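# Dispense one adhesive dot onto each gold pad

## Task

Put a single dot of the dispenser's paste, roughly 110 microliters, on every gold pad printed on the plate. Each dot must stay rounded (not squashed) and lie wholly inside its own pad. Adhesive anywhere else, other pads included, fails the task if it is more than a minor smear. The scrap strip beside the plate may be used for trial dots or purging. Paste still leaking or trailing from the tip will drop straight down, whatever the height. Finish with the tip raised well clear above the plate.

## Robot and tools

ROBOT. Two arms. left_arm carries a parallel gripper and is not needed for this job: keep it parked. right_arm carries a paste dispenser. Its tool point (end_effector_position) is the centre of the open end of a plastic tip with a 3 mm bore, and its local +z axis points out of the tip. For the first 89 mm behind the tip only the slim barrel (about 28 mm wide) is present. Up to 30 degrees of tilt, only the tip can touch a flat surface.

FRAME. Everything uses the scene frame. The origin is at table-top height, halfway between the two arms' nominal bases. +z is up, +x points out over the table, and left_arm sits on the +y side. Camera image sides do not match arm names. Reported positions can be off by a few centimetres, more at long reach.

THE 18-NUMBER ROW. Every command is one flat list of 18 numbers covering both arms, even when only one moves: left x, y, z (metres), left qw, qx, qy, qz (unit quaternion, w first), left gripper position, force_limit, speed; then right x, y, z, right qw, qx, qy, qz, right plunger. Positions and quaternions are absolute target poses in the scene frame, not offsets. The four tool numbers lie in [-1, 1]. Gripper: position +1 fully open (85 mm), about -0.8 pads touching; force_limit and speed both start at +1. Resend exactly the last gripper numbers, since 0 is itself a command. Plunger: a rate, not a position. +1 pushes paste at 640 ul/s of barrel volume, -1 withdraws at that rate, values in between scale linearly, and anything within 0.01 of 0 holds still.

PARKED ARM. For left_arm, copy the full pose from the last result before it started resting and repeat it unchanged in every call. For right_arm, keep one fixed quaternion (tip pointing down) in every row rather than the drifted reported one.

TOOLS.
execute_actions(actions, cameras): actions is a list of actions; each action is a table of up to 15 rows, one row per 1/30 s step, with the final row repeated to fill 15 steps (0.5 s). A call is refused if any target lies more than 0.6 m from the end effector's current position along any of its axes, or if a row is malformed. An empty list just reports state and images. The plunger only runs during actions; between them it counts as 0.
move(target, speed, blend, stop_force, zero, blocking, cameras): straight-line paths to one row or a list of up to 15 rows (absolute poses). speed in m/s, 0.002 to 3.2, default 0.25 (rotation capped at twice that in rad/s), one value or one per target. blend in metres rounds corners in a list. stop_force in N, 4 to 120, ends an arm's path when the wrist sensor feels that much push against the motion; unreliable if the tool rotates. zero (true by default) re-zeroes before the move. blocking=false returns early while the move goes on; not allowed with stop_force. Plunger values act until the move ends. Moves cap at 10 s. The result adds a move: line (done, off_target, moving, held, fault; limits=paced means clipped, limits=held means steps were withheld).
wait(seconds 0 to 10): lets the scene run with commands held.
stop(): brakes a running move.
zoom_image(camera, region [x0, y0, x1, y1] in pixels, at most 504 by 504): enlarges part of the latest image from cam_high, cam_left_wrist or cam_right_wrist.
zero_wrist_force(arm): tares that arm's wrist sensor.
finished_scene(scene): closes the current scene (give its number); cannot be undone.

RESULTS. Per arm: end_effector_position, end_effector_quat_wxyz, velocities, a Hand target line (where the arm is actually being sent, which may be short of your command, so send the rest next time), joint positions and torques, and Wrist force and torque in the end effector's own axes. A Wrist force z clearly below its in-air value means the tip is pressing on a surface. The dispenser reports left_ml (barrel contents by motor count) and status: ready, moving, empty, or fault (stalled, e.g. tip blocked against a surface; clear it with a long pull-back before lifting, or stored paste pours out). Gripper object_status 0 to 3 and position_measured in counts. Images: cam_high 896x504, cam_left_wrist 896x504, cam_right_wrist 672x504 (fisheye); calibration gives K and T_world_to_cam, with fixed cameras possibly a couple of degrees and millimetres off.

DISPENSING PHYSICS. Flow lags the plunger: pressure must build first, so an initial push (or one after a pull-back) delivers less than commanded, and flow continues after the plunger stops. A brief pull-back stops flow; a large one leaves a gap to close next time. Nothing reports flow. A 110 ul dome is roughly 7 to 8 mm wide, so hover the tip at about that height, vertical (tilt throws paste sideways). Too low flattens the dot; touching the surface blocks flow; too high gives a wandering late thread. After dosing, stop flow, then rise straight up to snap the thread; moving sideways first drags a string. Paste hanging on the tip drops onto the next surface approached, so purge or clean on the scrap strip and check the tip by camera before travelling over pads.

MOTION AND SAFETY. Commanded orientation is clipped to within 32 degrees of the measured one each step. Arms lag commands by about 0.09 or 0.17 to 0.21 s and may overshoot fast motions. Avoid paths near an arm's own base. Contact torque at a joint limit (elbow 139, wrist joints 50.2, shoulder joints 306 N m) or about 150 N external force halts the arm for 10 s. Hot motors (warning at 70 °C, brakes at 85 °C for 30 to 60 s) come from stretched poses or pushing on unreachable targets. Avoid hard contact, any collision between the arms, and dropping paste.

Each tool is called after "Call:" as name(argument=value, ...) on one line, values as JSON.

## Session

Call:
execute_actions(actions=[], cameras=["cam_right_wrist"])

Scene clock: 0.00 s.
left_arm: end_effector_position=(+0.6234, +0.5667, +0.2203) position_measured=3 object_status=3 end_effector_quat_wxyz=(+0.000, +0.025, +1.000, +0.000) | right_arm: end_effector_position=(+0.5368, -0.0976, +0.1976) left_ml=26.7 status=ready end_effector_quat_wxyz=(+0.000, +0.690, +0.723, +0.000)
Joint positions: left_arm=[-0.281 -1.556 2.144 -2.158 -1.571 -0.281] | right_arm=[0.546 -1.345 1.559 -1.785 -1.571 -1.024]
Joint velocities: within noise
Joint torques (N m): no reading
Wrist force (N): no reading
Wrist torque (N m): no reading
Wrist force, peak (N): no reading
Hand target: left_arm +0.6234, +0.5667, +0.2203; +0.000, +0.025, +1.000, +0.000 | right_arm +0.5368, -0.0976, +0.1976; +0.000, +0.690, +0.723, +0.000
Images, in order (width x height): cam_right_wrist 672x504.

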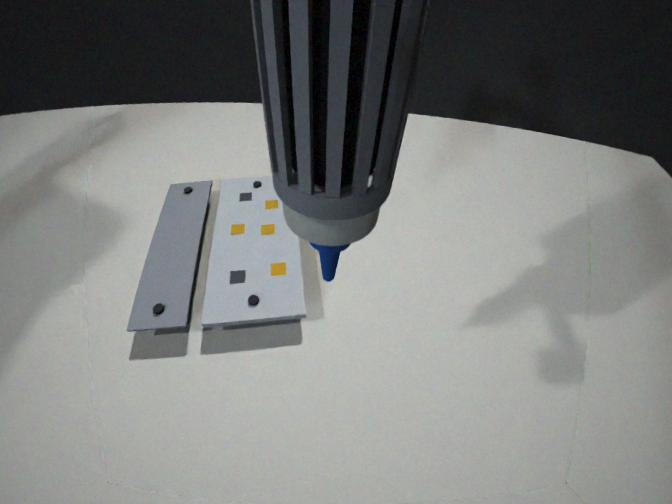

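Call:
move(target=[0.6234,0.5667,0.2203,0,0.025,1,0,1,1,1,0.635,-0.05,0.2,0,0.690,0.723,0,0], speed=0.2, cameras=["cam_right_wrist"])

Call:
zoom_image(camera="cam_right_wrist", region=[160, 220, 380, 440])

Call:
move(target=[0.6234,0.5667,0.2203,0,0.025,1,0,1,1,1,0.635,0.083,0.045,0,0.690,0.723,0,0], speed=0.2, cameras=["cam_right_wrist"])

Call:
move(target=[0.6234,0.5667,0.2203,0,0.025,1,0,1,1,1,0.635,0.083,0.022,0,0.690,0.723,0,0], speed=0.005, stop_force=4, cameras=["cam_right_wrist"])

Scene clock: 29.80 s.
left_arm: end_effector_position=(+0.6234, +0.5667, +0.2203) position_measured=3 object_status=3 end_effector_quat_wxyz=(+0.000, +0.025, +1.000, +0.000) | right_arm: end_effector_position=(+0.6350, -0.0501, +0.1999) left_ml=26.7 status=ready end_effector_quat_wxyz=(+0.000, +0.690, +0.723, +0.000)
Joint positions: left_arm=[-0.28 -1.556 2.144 -2.158 -1.571 -0.281] | right_arm=[0.53 -1.175 1.328 -1.724 -1.571 -1.041]
Joint torques (N m): left_arm=[8.86 -34.4 -45.07 -3.45 -0.29 -1.94] | right_arm=[17.45 -76.19 -56.97 -6.45 -1.85 3.32]
Wrist force (N): left_arm=[0.0 0.0 -0.4] | right_arm=[-0.3 -0.4 0.3]
Wrist torque (N m): left_arm=[0.01 0.00 0.01] | right_arm=[-0.13 0.12 0.02]
Wrist force, peak (N): left_arm=[-0.4 0.1 -0.9] | right_arm=[0.9 2.8 0.1]
Hand target: left_arm +0.6234, +0.5667, +0.2203; +0.000, +0.025, +1.000, +0.000 | right_arm +0.6350, -0.0500, +0.2000; +0.000, +0.690, +0.723, +0.000
Off the commanded pose: left_arm 0.000 m, 0 deg | right_arm 0.000 m, 0 deg.
move: done
camera_calibration:
cam_right_wrist: T_world_to_cam=[[0.047336, -0.997883, 0.0445889, -0.0941367], [-0.791322, -0.0647035, -0.607966, 0.628141], [0.609565, -0.00650548, -0.79271, -0.126284], [0, 0, 0, 1]] pos_world=[0.578496, -0.054116, 0.28598]
Images, in order (width x height): cam_right_wrist 672x504.

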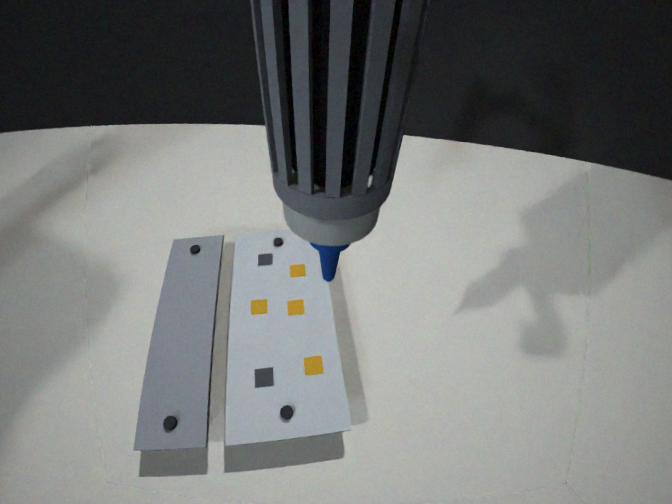

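Scaled by 2.291 from the camera's 672x504 image, which has a finer 960x720 frame.

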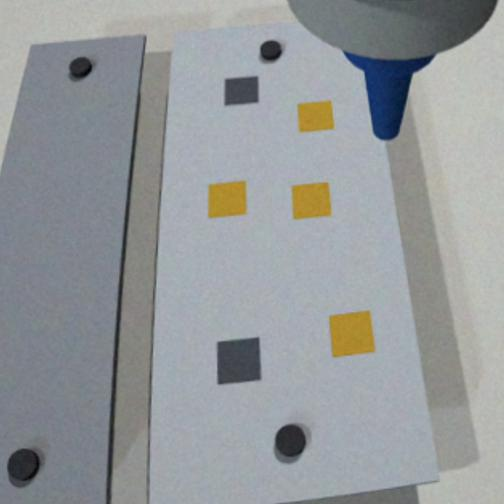

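Scene clock: 31.27 s.
left_arm: end_effector_position=(+0.6234, +0.5667, +0.2203) position_measured=3 object_status=3 end_effector_quat_wxyz=(+0.000, +0.025, +1.000, +0.000) | right_arm: end_effector_position=(+0.6350, +0.0832, +0.0451) left_ml=26.7 status=ready end_effector_quat_wxyz=(+0.000, +0.690, +0.723, +0.000)
Joint positions: left_arm=[-0.28 -1.556 2.144 -2.158 -1.571 -0.281] | right_arm=[0.64 -0.952 1.265 -1.884 -1.571 -0.931]
Joint torques (N m): left_arm=[10.5 -32.33 -43.35 -3.6 0.4 -0.35] | right_arm=[-15.45 -99 -42.13 -0.9 -1.21 -3.2]
Wrist force (N): left_arm=[0.4 0.1 0.0] | right_arm=[0.0 -0.2 0.4]
Wrist torque (N m): left_arm=[0.01 -0.06 0.00] | right_arm=[-0.06 0.06 0.01]
Wrist force, peak (N): left_arm=[0.3 -0.3 -0.7] | right_arm=[1.8 -0.3 2.4]
Hand target: left_arm +0.6234, +0.5667, +0.2203; +0.000, +0.025, +1.000, +0.000 | right_arm +0.6350, +0.0830, +0.0450; +0.000, +0.690, +0.723, +0.000
Off the commanded pose: left_arm 0.000 m, 0 deg | right_arm 0.000 m, 0 deg.
move: done
camera_calibration:
cam_right_wrist: T_world_to_cam=[[0.0473656, -0.997891, 0.0443822, 0.0457985], [-0.791148, -0.0646028, -0.608203, 0.542515], [0.609788, -0.00630497, -0.792539, -0.248375], [0, 0, 0, 1]] pos_world=[0.578496, 0.0791839, 0.13108]
Images, in order (width x height): cam_right_wrist 672x504.

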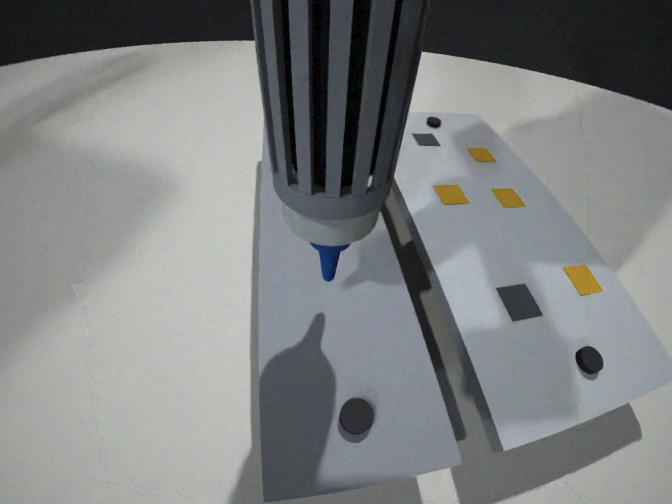

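Scene clock: 35.17 s.
left_arm: end_effector_position=(+0.6234, +0.5667, +0.2203) position_measured=3 object_status=3 end_effector_quat_wxyz=(+0.000, +0.025, +1.000, +0.000) | right_arm: end_effector_position=(+0.6350, +0.0830, +0.0314) left_ml=26.7 status=ready end_effector_quat_wxyz=(+0.000, +0.690, +0.723, +0.000)
Joint positions: left_arm=[-0.28 -1.556 2.144 -2.158 -1.571 -0.281] | right_arm=[0.64 -0.945 1.278 -1.904 -1.571 -0.931]
Joint torques (N m): left_arm=[8.92 -34.24 -41.18 -3.56 2.08 -0.03] | right_arm=[-15.35 -98.2 -49.52 0.26 -1.91 -2.93]
Wrist force (N): left_arm=[0.1 0.3 -0.1] | right_arm=[1.6 0.6 -6.4]
Wrist torque (N m): left_arm=[0.06 -0.01 0.00] | right_arm=[-0.05 0.07 0.01]
Wrist force, peak (N): left_arm=[-0.1 0.2 -1.0] | right_arm=[-1.9 -3.5 -16.0]
Hand target: left_arm +0.6234, +0.5667, +0.2203; +0.000, +0.025, +1.000, +0.000 | right_arm +0.6350, +0.0830, +0.0314; +0.000, +0.690, +0.723, +0.000
Off the commanded pose: left_arm 0.000 m, 0 deg | right_arm 0.009 m, 0 deg.
move: contact (right_arm)
camera_calibration:
cam_right_wrist: T_world_to_cam=[[0.0473882, -0.997884, 0.0445147, 0.0462684], [-0.791233, -0.0647006, -0.608083, 0.534359], [0.609676, -0.00640558, -0.792625, -0.259132], [0, 0, 0, 1]] pos_world=[0.578596, 0.079084, 0.11748]
Images, in order (width x height): cam_right_wrist 672x504.

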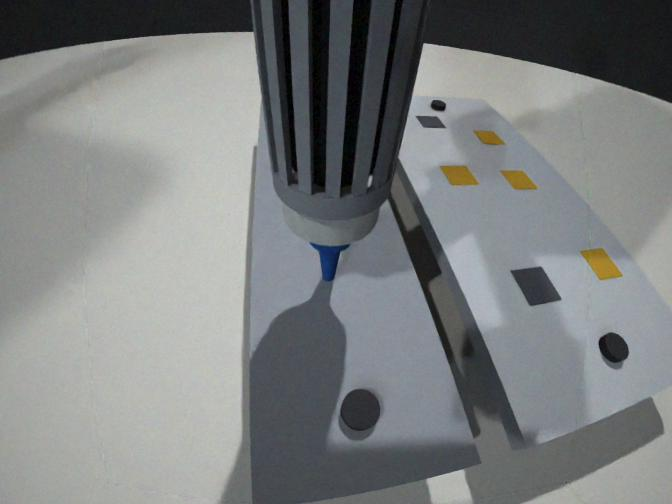

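Call:
move(target=[[0.6234,0.5667,0.2203,0,0.025,1,0,1,1,1,0.635,0.083,0.045,0,0.690,0.723,0,0],[0.6234,0.5667,0.2203,0,0.025,1,0,1,1,1,0.66,0.088,0.036,0,0.690,0.723,0,0]], speed=0.08, cameras=[])

Call:
execute_actions(actions=[[[0.6234,0.5667,0.2203,0,0.025,1,0,1,1,1,0.66,0.088,0.036,0,0.690,0.723,0,0.85]],[[0.6234,0.5667,0.2203,0,0.025,1,0,1,1,1,0.66,0.088,0.036,0,0.690,0.723,0,0]]], cameras=["cam_right_wrist"])

Call:
zoom_image(camera="cam_right_wrist", region=[270, 220, 390, 340])

Scene clock: 45.67 s.
left_arm: end_effector_position=(+0.6234, +0.5667, +0.2203) position_measured=3 object_status=3 end_effector_quat_wxyz=(+0.000, +0.025, +1.000, +0.000) | right_arm: end_effector_position=(+0.6601, +0.0879, +0.0359) left_ml=26.7 status=ready end_effector_quat_wxyz=(+0.000, +0.690, +0.723, +0.000)
Joint positions: left_arm=[-0.28 -1.556 2.144 -2.158 -1.571 -0.281] | right_arm=[0.629 -0.914 1.217 -1.874 -1.571 -0.942]
Joint torques (N m): left_arm=[4.27 -36.84 -34.31 -3.64 1.44 0.07] | right_arm=[15.92 -112.91 -41.42 -4.64 -1.27 3.16]
Wrist force (N): left_arm=[-0.4 0.2 -0.3] | right_arm=[-0.1 -0.4 0.2]
Wrist torque (N m): left_arm=[0.03 0.06 0.00] | right_arm=[-0.13 0.09 0.01]
Wrist force, peak (N): left_arm=[-0.5 0.6 -0.1] | right_arm=[2.2 1.0 -6.3]
Hand target: left_arm +0.6234, +0.5667, +0.2203; +0.000, +0.025, +1.000, +0.000 | right_arm +0.6600, +0.0880, +0.0360; +0.000, +0.690, +0.723, +0.000
Off the commanded pose: left_arm 0.000 m, 0 deg | right_arm 0.000 m, 0 deg.
move: done
No camera images: "cameras" was empty.

Scene clock: 46.87 s.
left_arm: end_effector_position=(+0.6234, +0.5667, +0.2203) position_measured=3 object_status=3 end_effector_quat_wxyz=(+0.000, +0.025, +1.000, +0.000) | right_arm: end_effector_position=(+0.6600, +0.0880, +0.0360) left_ml=26.4 status=ready end_effector_quat_wxyz=(+0.000, +0.690, +0.723, +0.000)
Joint positions: left_arm=[-0.28 -1.556 2.144 -2.158 -1.571 -0.281] | right_arm=[0.629 -0.914 1.217 -1.875 -1.571 -0.942]
Joint torques (N m): left_arm=[5 -38.1 -34.4 -3.77 1.85 0.18] | right_arm=[15.54 -116.19 -44.5 -5.99 -1.44 3.96]
Wrist force (N): left_arm=[0.3 0.0 -0.6] | right_arm=[-0.1 -0.2 0.0]
Wrist torque (N m): left_arm=[0.00 -0.05 0.01] | right_arm=[-0.06 0.07 0.00]
Wrist force, peak (N): left_arm=[0.2 0.4 -0.6] | right_arm=[-0.1 -0.6 0.1]
Hand target: left_arm +0.6234, +0.5667, +0.2203; +0.000, +0.025, +1.000, +0.000 | right_arm +0.6600, +0.0880, +0.0360; +0.000, +0.690, +0.723, +0.000
Off the commanded pose: left_arm 0.000 m, 0 deg | right_arm 0.000 m, 0 deg.
camera_calibration:
cam_right_wrist: T_world_to_cam=[[0.047392, -0.997884, 0.0445177, 0.0498749], [-0.791232, -0.0647055, -0.608083, 0.55712], [0.609676, -0.00640561, -0.792625, -0.270714], [0, 0, 0, 1]] pos_world=[0.603496, 0.084084, 0.12198]
Images, in order (width x height): cam_right_wrist 672x504.

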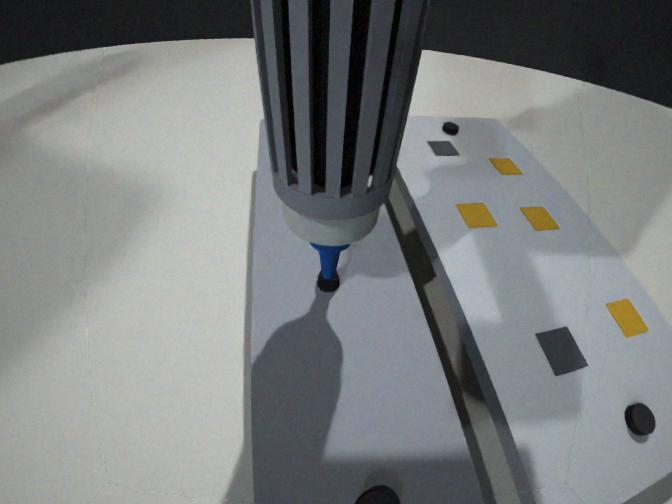

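Scaled by 4.200 from the camera's 672x504 image, which has a finer 960x720 frame.

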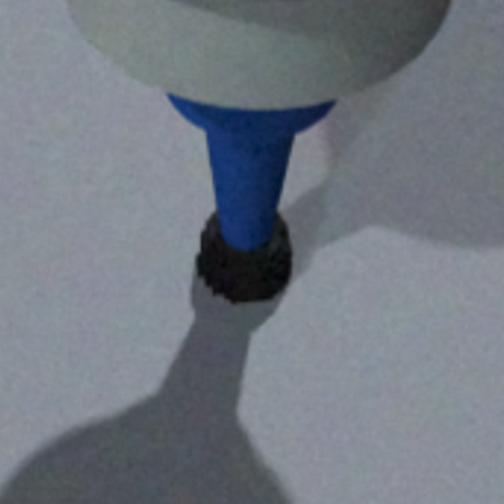

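Call:
move(target=[[0.6234,0.5667,0.2203,0,0.025,1,0,1,1,1,0.66,0.088,0.07,0,0.690,0.723,0,0],[0.6234,0.5667,0.2203,0,0.025,1,0,1,1,1,0.7053,0.0203,0.07,0,0.690,0.723,0,0],[0.6234,0.5667,0.2203,0,0.025,1,0,1,1,1,0.7053,0.0203,0.0358,0,0.690,0.723,0,0]], speed=[0.08,0.2,0.08], cameras=["cam_right_wrist"])

Call:
zoom_image(camera="cam_right_wrist", region=[270, 220, 390, 340])

Scene clock: 80.83 s.
left_arm: end_effector_position=(+0.6234, +0.5667, +0.2203) position_measured=3 object_status=3 end_effector_quat_wxyz=(+0.000, +0.025, +1.000, +0.000) | right_arm: end_effector_position=(+0.7053, +0.0203, +0.0355) left_ml=26.4 status=ready end_effector_quat_wxyz=(+0.000, +0.690, +0.723, +0.000)
Joint positions: left_arm=[-0.28 -1.556 2.144 -2.158 -1.571 -0.281] | right_arm=[0.55 -0.942 1.266 -1.894 -1.571 -1.021]
Joint torques (N m): left_arm=[1.71 -44.88 -39.44 -3.85 1.54 -0.15] | right_arm=[13.4 -112.44 -56.46 -0.78 2.51 3.78]
Wrist force (N): left_arm=[0.1 0.2 -0.4] | right_arm=[-0.3 0.0 0.0]
Wrist torque (N m): left_arm=[0.03 -0.01 0.00] | right_arm=[0.01 0.12 0.00]
Wrist force, peak (N): left_arm=[0.4 0.4 -0.8] | right_arm=[2.9 -1.9 -0.7]
Hand target: left_arm +0.6234, +0.5667, +0.2203; +0.000, +0.025, +1.000, +0.000 | right_arm +0.7053, +0.0203, +0.0358; +0.000, +0.690, +0.723, +0.000
Off the commanded pose: left_arm 0.000 m, 0 deg | right_arm 0.000 m, 0 deg.
move: done
camera_calibration:
cam_right_wrist: T_world_to_cam=[[0.047336, -0.997883, 0.0445889, -0.019883], [-0.791322, -0.0647035, -0.607966, 0.588377], [0.609565, -0.00650548, -0.79271, -0.299], [0, 0, 0, 1]] pos_world=[0.648796, 0.016284, 0.12158]
Images, in order (width x height): cam_right_wrist 672x504.

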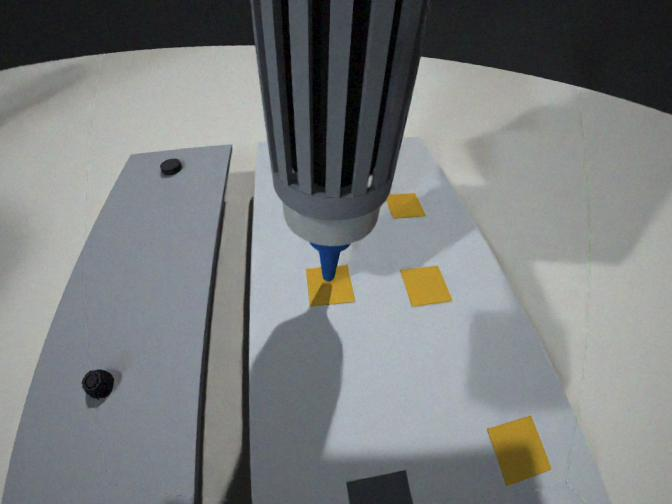

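Scaled by 4.200 from the camera's 672x504 image, which has a finer 960x720 frame.

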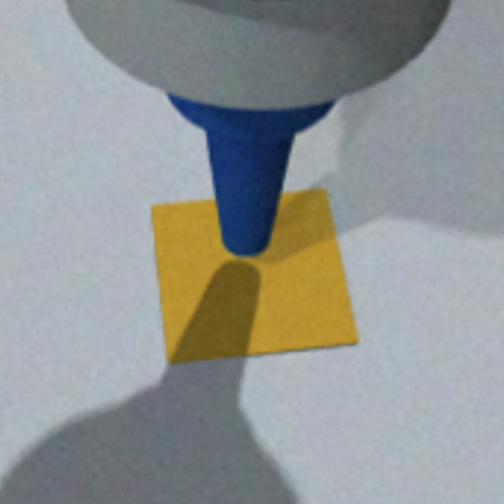

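Call:
execute_actions(actions=[[[0.6234,0.5667,0.2203,0,0.025,1,0,1,1,1,0.7046,0.0197,0.0358,0,0.690,0.723,0,0.344]]], cameras=[])

Call:
wait(seconds=1.3, cameras=["cam_right_wrist"])

Call:
zoom_image(camera="cam_right_wrist", region=[270, 220, 390, 340])

Call:
wait(seconds=1.5, cameras=["cam_right_wrist"])

Call:
zoom_image(camera="cam_right_wrist", region=[270, 220, 390, 340])

Call:
move(target=[[0.6234,0.5667,0.2203,0,0.025,1,0,1,1,1,0.7046,0.0197,0.07,0,0.690,0.723,0,0],[0.6234,0.5667,0.2203,0,0.025,1,0,1,1,1,0.7514,-0.0128,0.07,0,0.690,0.723,0,0],[0.6234,0.5667,0.2203,0,0.025,1,0,1,1,1,0.7514,-0.0128,0.0358,0,0.690,0.723,0,0]], speed=[0.08,0.2,0.08], cameras=["cam_right_wrist"])

Call:
zoom_image(camera="cam_right_wrist", region=[270, 220, 390, 340])

Scene clock: 95.50 s.
left_arm: end_effector_position=(+0.6234, +0.5667, +0.2203) position_measured=3 object_status=3 end_effector_quat_wxyz=(+0.000, +0.025, +1.000, +0.000) | right_arm: end_effector_position=(+0.7046, +0.0197, +0.0359) left_ml=26.3 status=ready end_effector_quat_wxyz=(+0.000, +0.690, +0.723, +0.000)
Joint positions: left_arm=[-0.28 -1.556 2.144 -2.158 -1.571 -0.281] | right_arm=[0.55 -0.944 1.268 -1.895 -1.571 -1.021]
Joint torques (N m): left_arm=[-0.14 -47.17 -42.17 -4.39 1.85 -0.1] | right_arm=[-12.64 -82.23 -57.2 -2.7 -1.35 -2.8]
Wrist force (N): left_arm=[0.1 0.3 -0.5] | right_arm=[-0.1 0.0 -0.4]
Wrist torque (N m): left_arm=[0.04 0.00 0.00] | right_arm=[0.02 0.07 -0.01]
Wrist force, peak (N): left_arm=[-0.4 0.8 -0.7] | right_arm=[0.0 -0.9 -0.1]
Hand target: left_arm +0.6234, +0.5667, +0.2203; +0.000, +0.025, +1.000, +0.000 | right_arm +0.7046, +0.0197, +0.0358; +0.000, +0.690, +0.723, +0.000
Off the commanded pose: left_arm 0.000 m, 0 deg | right_arm 0.000 m, 0 deg.
No camera images: "cameras" was empty.

Scene clock: 96.80 s.
left_arm: end_effector_position=(+0.6234, +0.5667, +0.2203) position_measured=3 object_status=3 end_effector_quat_wxyz=(+0.000, +0.025, +1.000, +0.000) | right_arm: end_effector_position=(+0.7046, +0.0197, +0.0358) left_ml=26.3 status=ready end_effector_quat_wxyz=(+0.000, +0.690, +0.723, +0.000)
Joint positions: left_arm=[-0.28 -1.556 2.144 -2.158 -1.571 -0.281] | right_arm=[0.55 -0.944 1.268 -1.895 -1.571 -1.021]
Joint torques (N m): left_arm=[-1.17 -48.86 -41.62 -4.23 1.29 -0.29] | right_arm=[-12.17 -78.95 -52.73 -1.59 -1.96 -2.4]
Wrist force (N): left_arm=[-0.1 -0.2 -0.2] | right_arm=[-0.3 0.2 -0.3]
Wrist torque (N m): left_arm=[-0.04 0.03 0.01] | right_arm=[0.07 0.12 0.00]
Wrist force, peak (N): left_arm=[-0.2 0.5 -0.7] | right_arm=[-0.2 -0.7 0.0]
Hand target: left_arm +0.6234, +0.5667, +0.2203; +0.000, +0.025, +1.000, +0.000 | right_arm +0.7046, +0.0197, +0.0358; +0.000, +0.690, +0.723, +0.000
Off the commanded pose: left_arm 0.000 m, 0 deg | right_arm 0.000 m, 0 deg.
wait: 1.30 s; at rest by 0.17 s
camera_calibration:
cam_right_wrist: T_world_to_cam=[[0.047392, -0.997884, 0.0445177, -0.0203898], [-0.791232, -0.0647055, -0.608083, 0.587929], [0.609676, -0.00640561, -0.792625, -0.298423], [0, 0, 0, 1]] pos_world=[0.648096, 0.015784, 0.12188]
Images, in order (width x height): cam_right_wrist 672x504.

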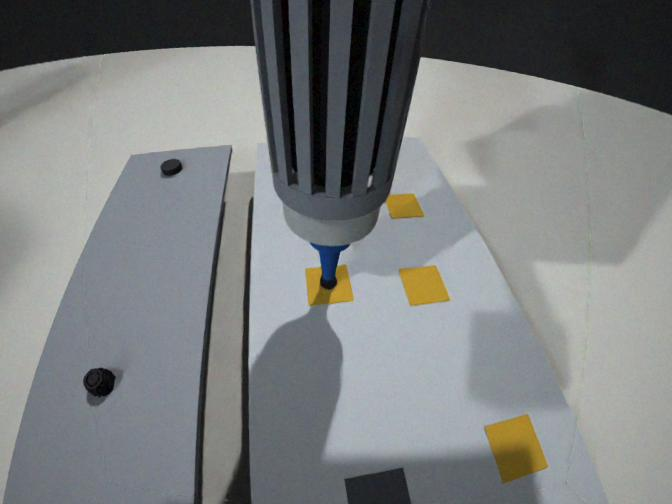

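Scaled by 4.200 from the camera's 672x504 image, which has a finer 960x720 frame.

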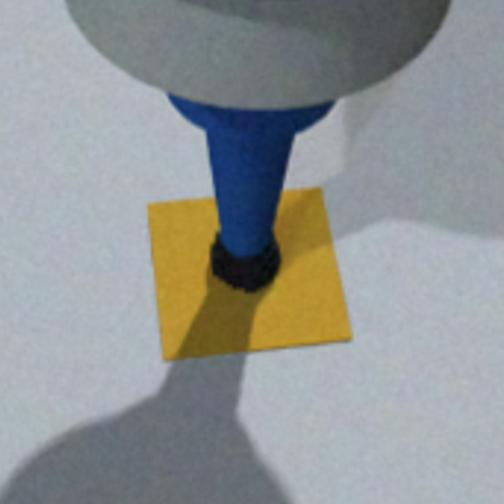

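Scene clock: 98.30 s.
left_arm: end_effector_position=(+0.6234, +0.5667, +0.2203) position_measured=3 object_status=3 end_effector_quat_wxyz=(+0.000, +0.025, +1.000, +0.000) | right_arm: end_effector_position=(+0.7046, +0.0197, +0.0358) left_ml=26.3 status=ready end_effector_quat_wxyz=(+0.000, +0.690, +0.723, +0.000)
Joint positions: left_arm=[-0.28 -1.556 2.144 -2.158 -1.571 -0.281] | right_arm=[0.55 -0.944 1.268 -1.895 -1.571 -1.021]
Joint torques (N m): left_arm=[1.24 -48.7 -41.33 -4.32 1.78 -0.18] | right_arm=[-14.13 -81.72 -48.9 -1.38 -2.02 -2.5]
Wrist force (N): left_arm=[0.1 0.2 -0.8] | right_arm=[0.0 -0.1 -0.3]
Wrist torque (N m): left_arm=[0.04 0.00 0.00] | right_arm=[-0.01 0.02 0.00]
Wrist force, peak (N): left_arm=[-0.3 0.5 -0.7] | right_arm=[0.2 -0.5 -0.4]
Hand target: left_arm +0.6234, +0.5667, +0.2203; +0.000, +0.025, +1.000, +0.000 | right_arm +0.7046, +0.0197, +0.0358; +0.000, +0.690, +0.723, +0.000
Off the commanded pose: left_arm 0.000 m, 0 deg | right_arm 0.000 m, 0 deg.
wait: 1.50 s; at rest by 0.17 s
camera_calibration:
cam_right_wrist: T_world_to_cam=[[0.047392, -0.997884, 0.0445177, -0.0203898], [-0.791232, -0.0647055, -0.608083, 0.587929], [0.609676, -0.00640561, -0.792625, -0.298423], [0, 0, 0, 1]] pos_world=[0.648096, 0.015784, 0.12188]
Images, in order (width x height): cam_right_wrist 672x504.

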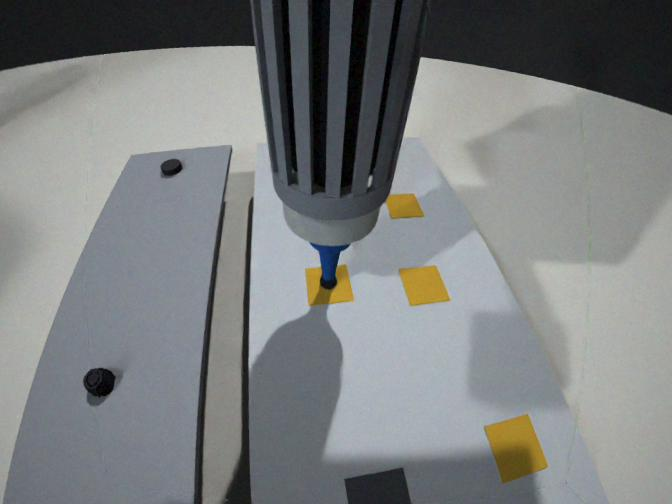

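Scaled by 4.200 from the camera's 672x504 image, which has a finer 960x720 frame.

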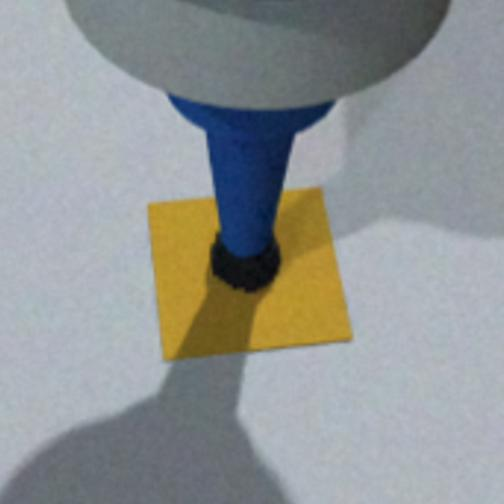

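Scene clock: 99.87 s.
left_arm: end_effector_position=(+0.6234, +0.5667, +0.2203) position_measured=3 object_status=3 end_effector_quat_wxyz=(+0.000, +0.025, +1.000, +0.000) | right_arm: end_effector_position=(+0.7514, -0.0128, +0.0355) left_ml=26.3 status=ready end_effector_quat_wxyz=(+0.000, +0.690, +0.723, +0.000)
Joint positions: left_arm=[-0.28 -1.556 2.144 -2.158 -1.571 -0.281] | right_arm=[0.499 -0.923 1.233 -1.881 -1.571 -1.072]
Joint torques (N m): left_arm=[0.12 -48.77 -42.02 -4.34 1.2 -0.44] | right_arm=[14.58 -112.8 -57.46 -0.64 2.13 4]
Wrist force (N): left_arm=[0.0 0.1 -0.2] | right_arm=[0.2 -0.1 0.1]
Wrist torque (N m): left_arm=[0.01 0.01 0.00] | right_arm=[-0.05 -0.06 0.02]
Wrist force, peak (N): left_arm=[-0.4 0.5 -0.4] | right_arm=[1.6 -2.1 -1.2]
Hand target: left_arm +0.6234, +0.5667, +0.2203; +0.000, +0.025, +1.000, +0.000 | right_arm +0.7514, -0.0128, +0.0358; +0.000, +0.690, +0.723, +0.000
Off the commanded pose: left_arm 0.000 m, 0 deg | right_arm 0.000 m, 0 deg.
move: done
camera_calibration:
cam_right_wrist: T_world_to_cam=[[0.047336, -0.997883, 0.0445889, -0.0550952], [-0.791322, -0.0647035, -0.607966, 0.622715], [0.609565, -0.00650548, -0.79271, -0.327316], [0, 0, 0, 1]] pos_world=[0.694896, -0.016816, 0.12158]
Images, in order (width x height): cam_right_wrist 672x504.

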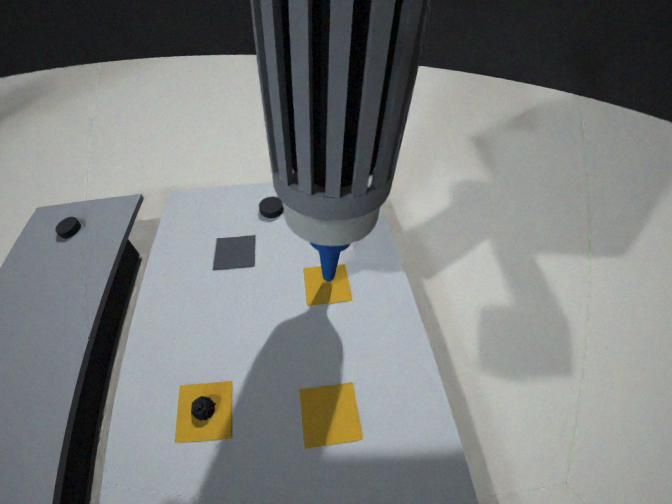

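Scaled by 4.200 from the camera's 672x504 image, which has a finer 960x720 frame.

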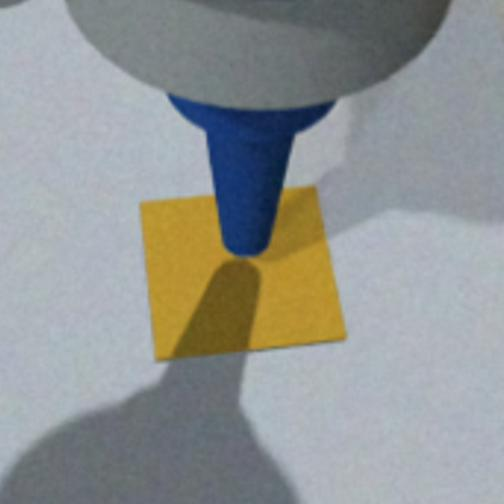

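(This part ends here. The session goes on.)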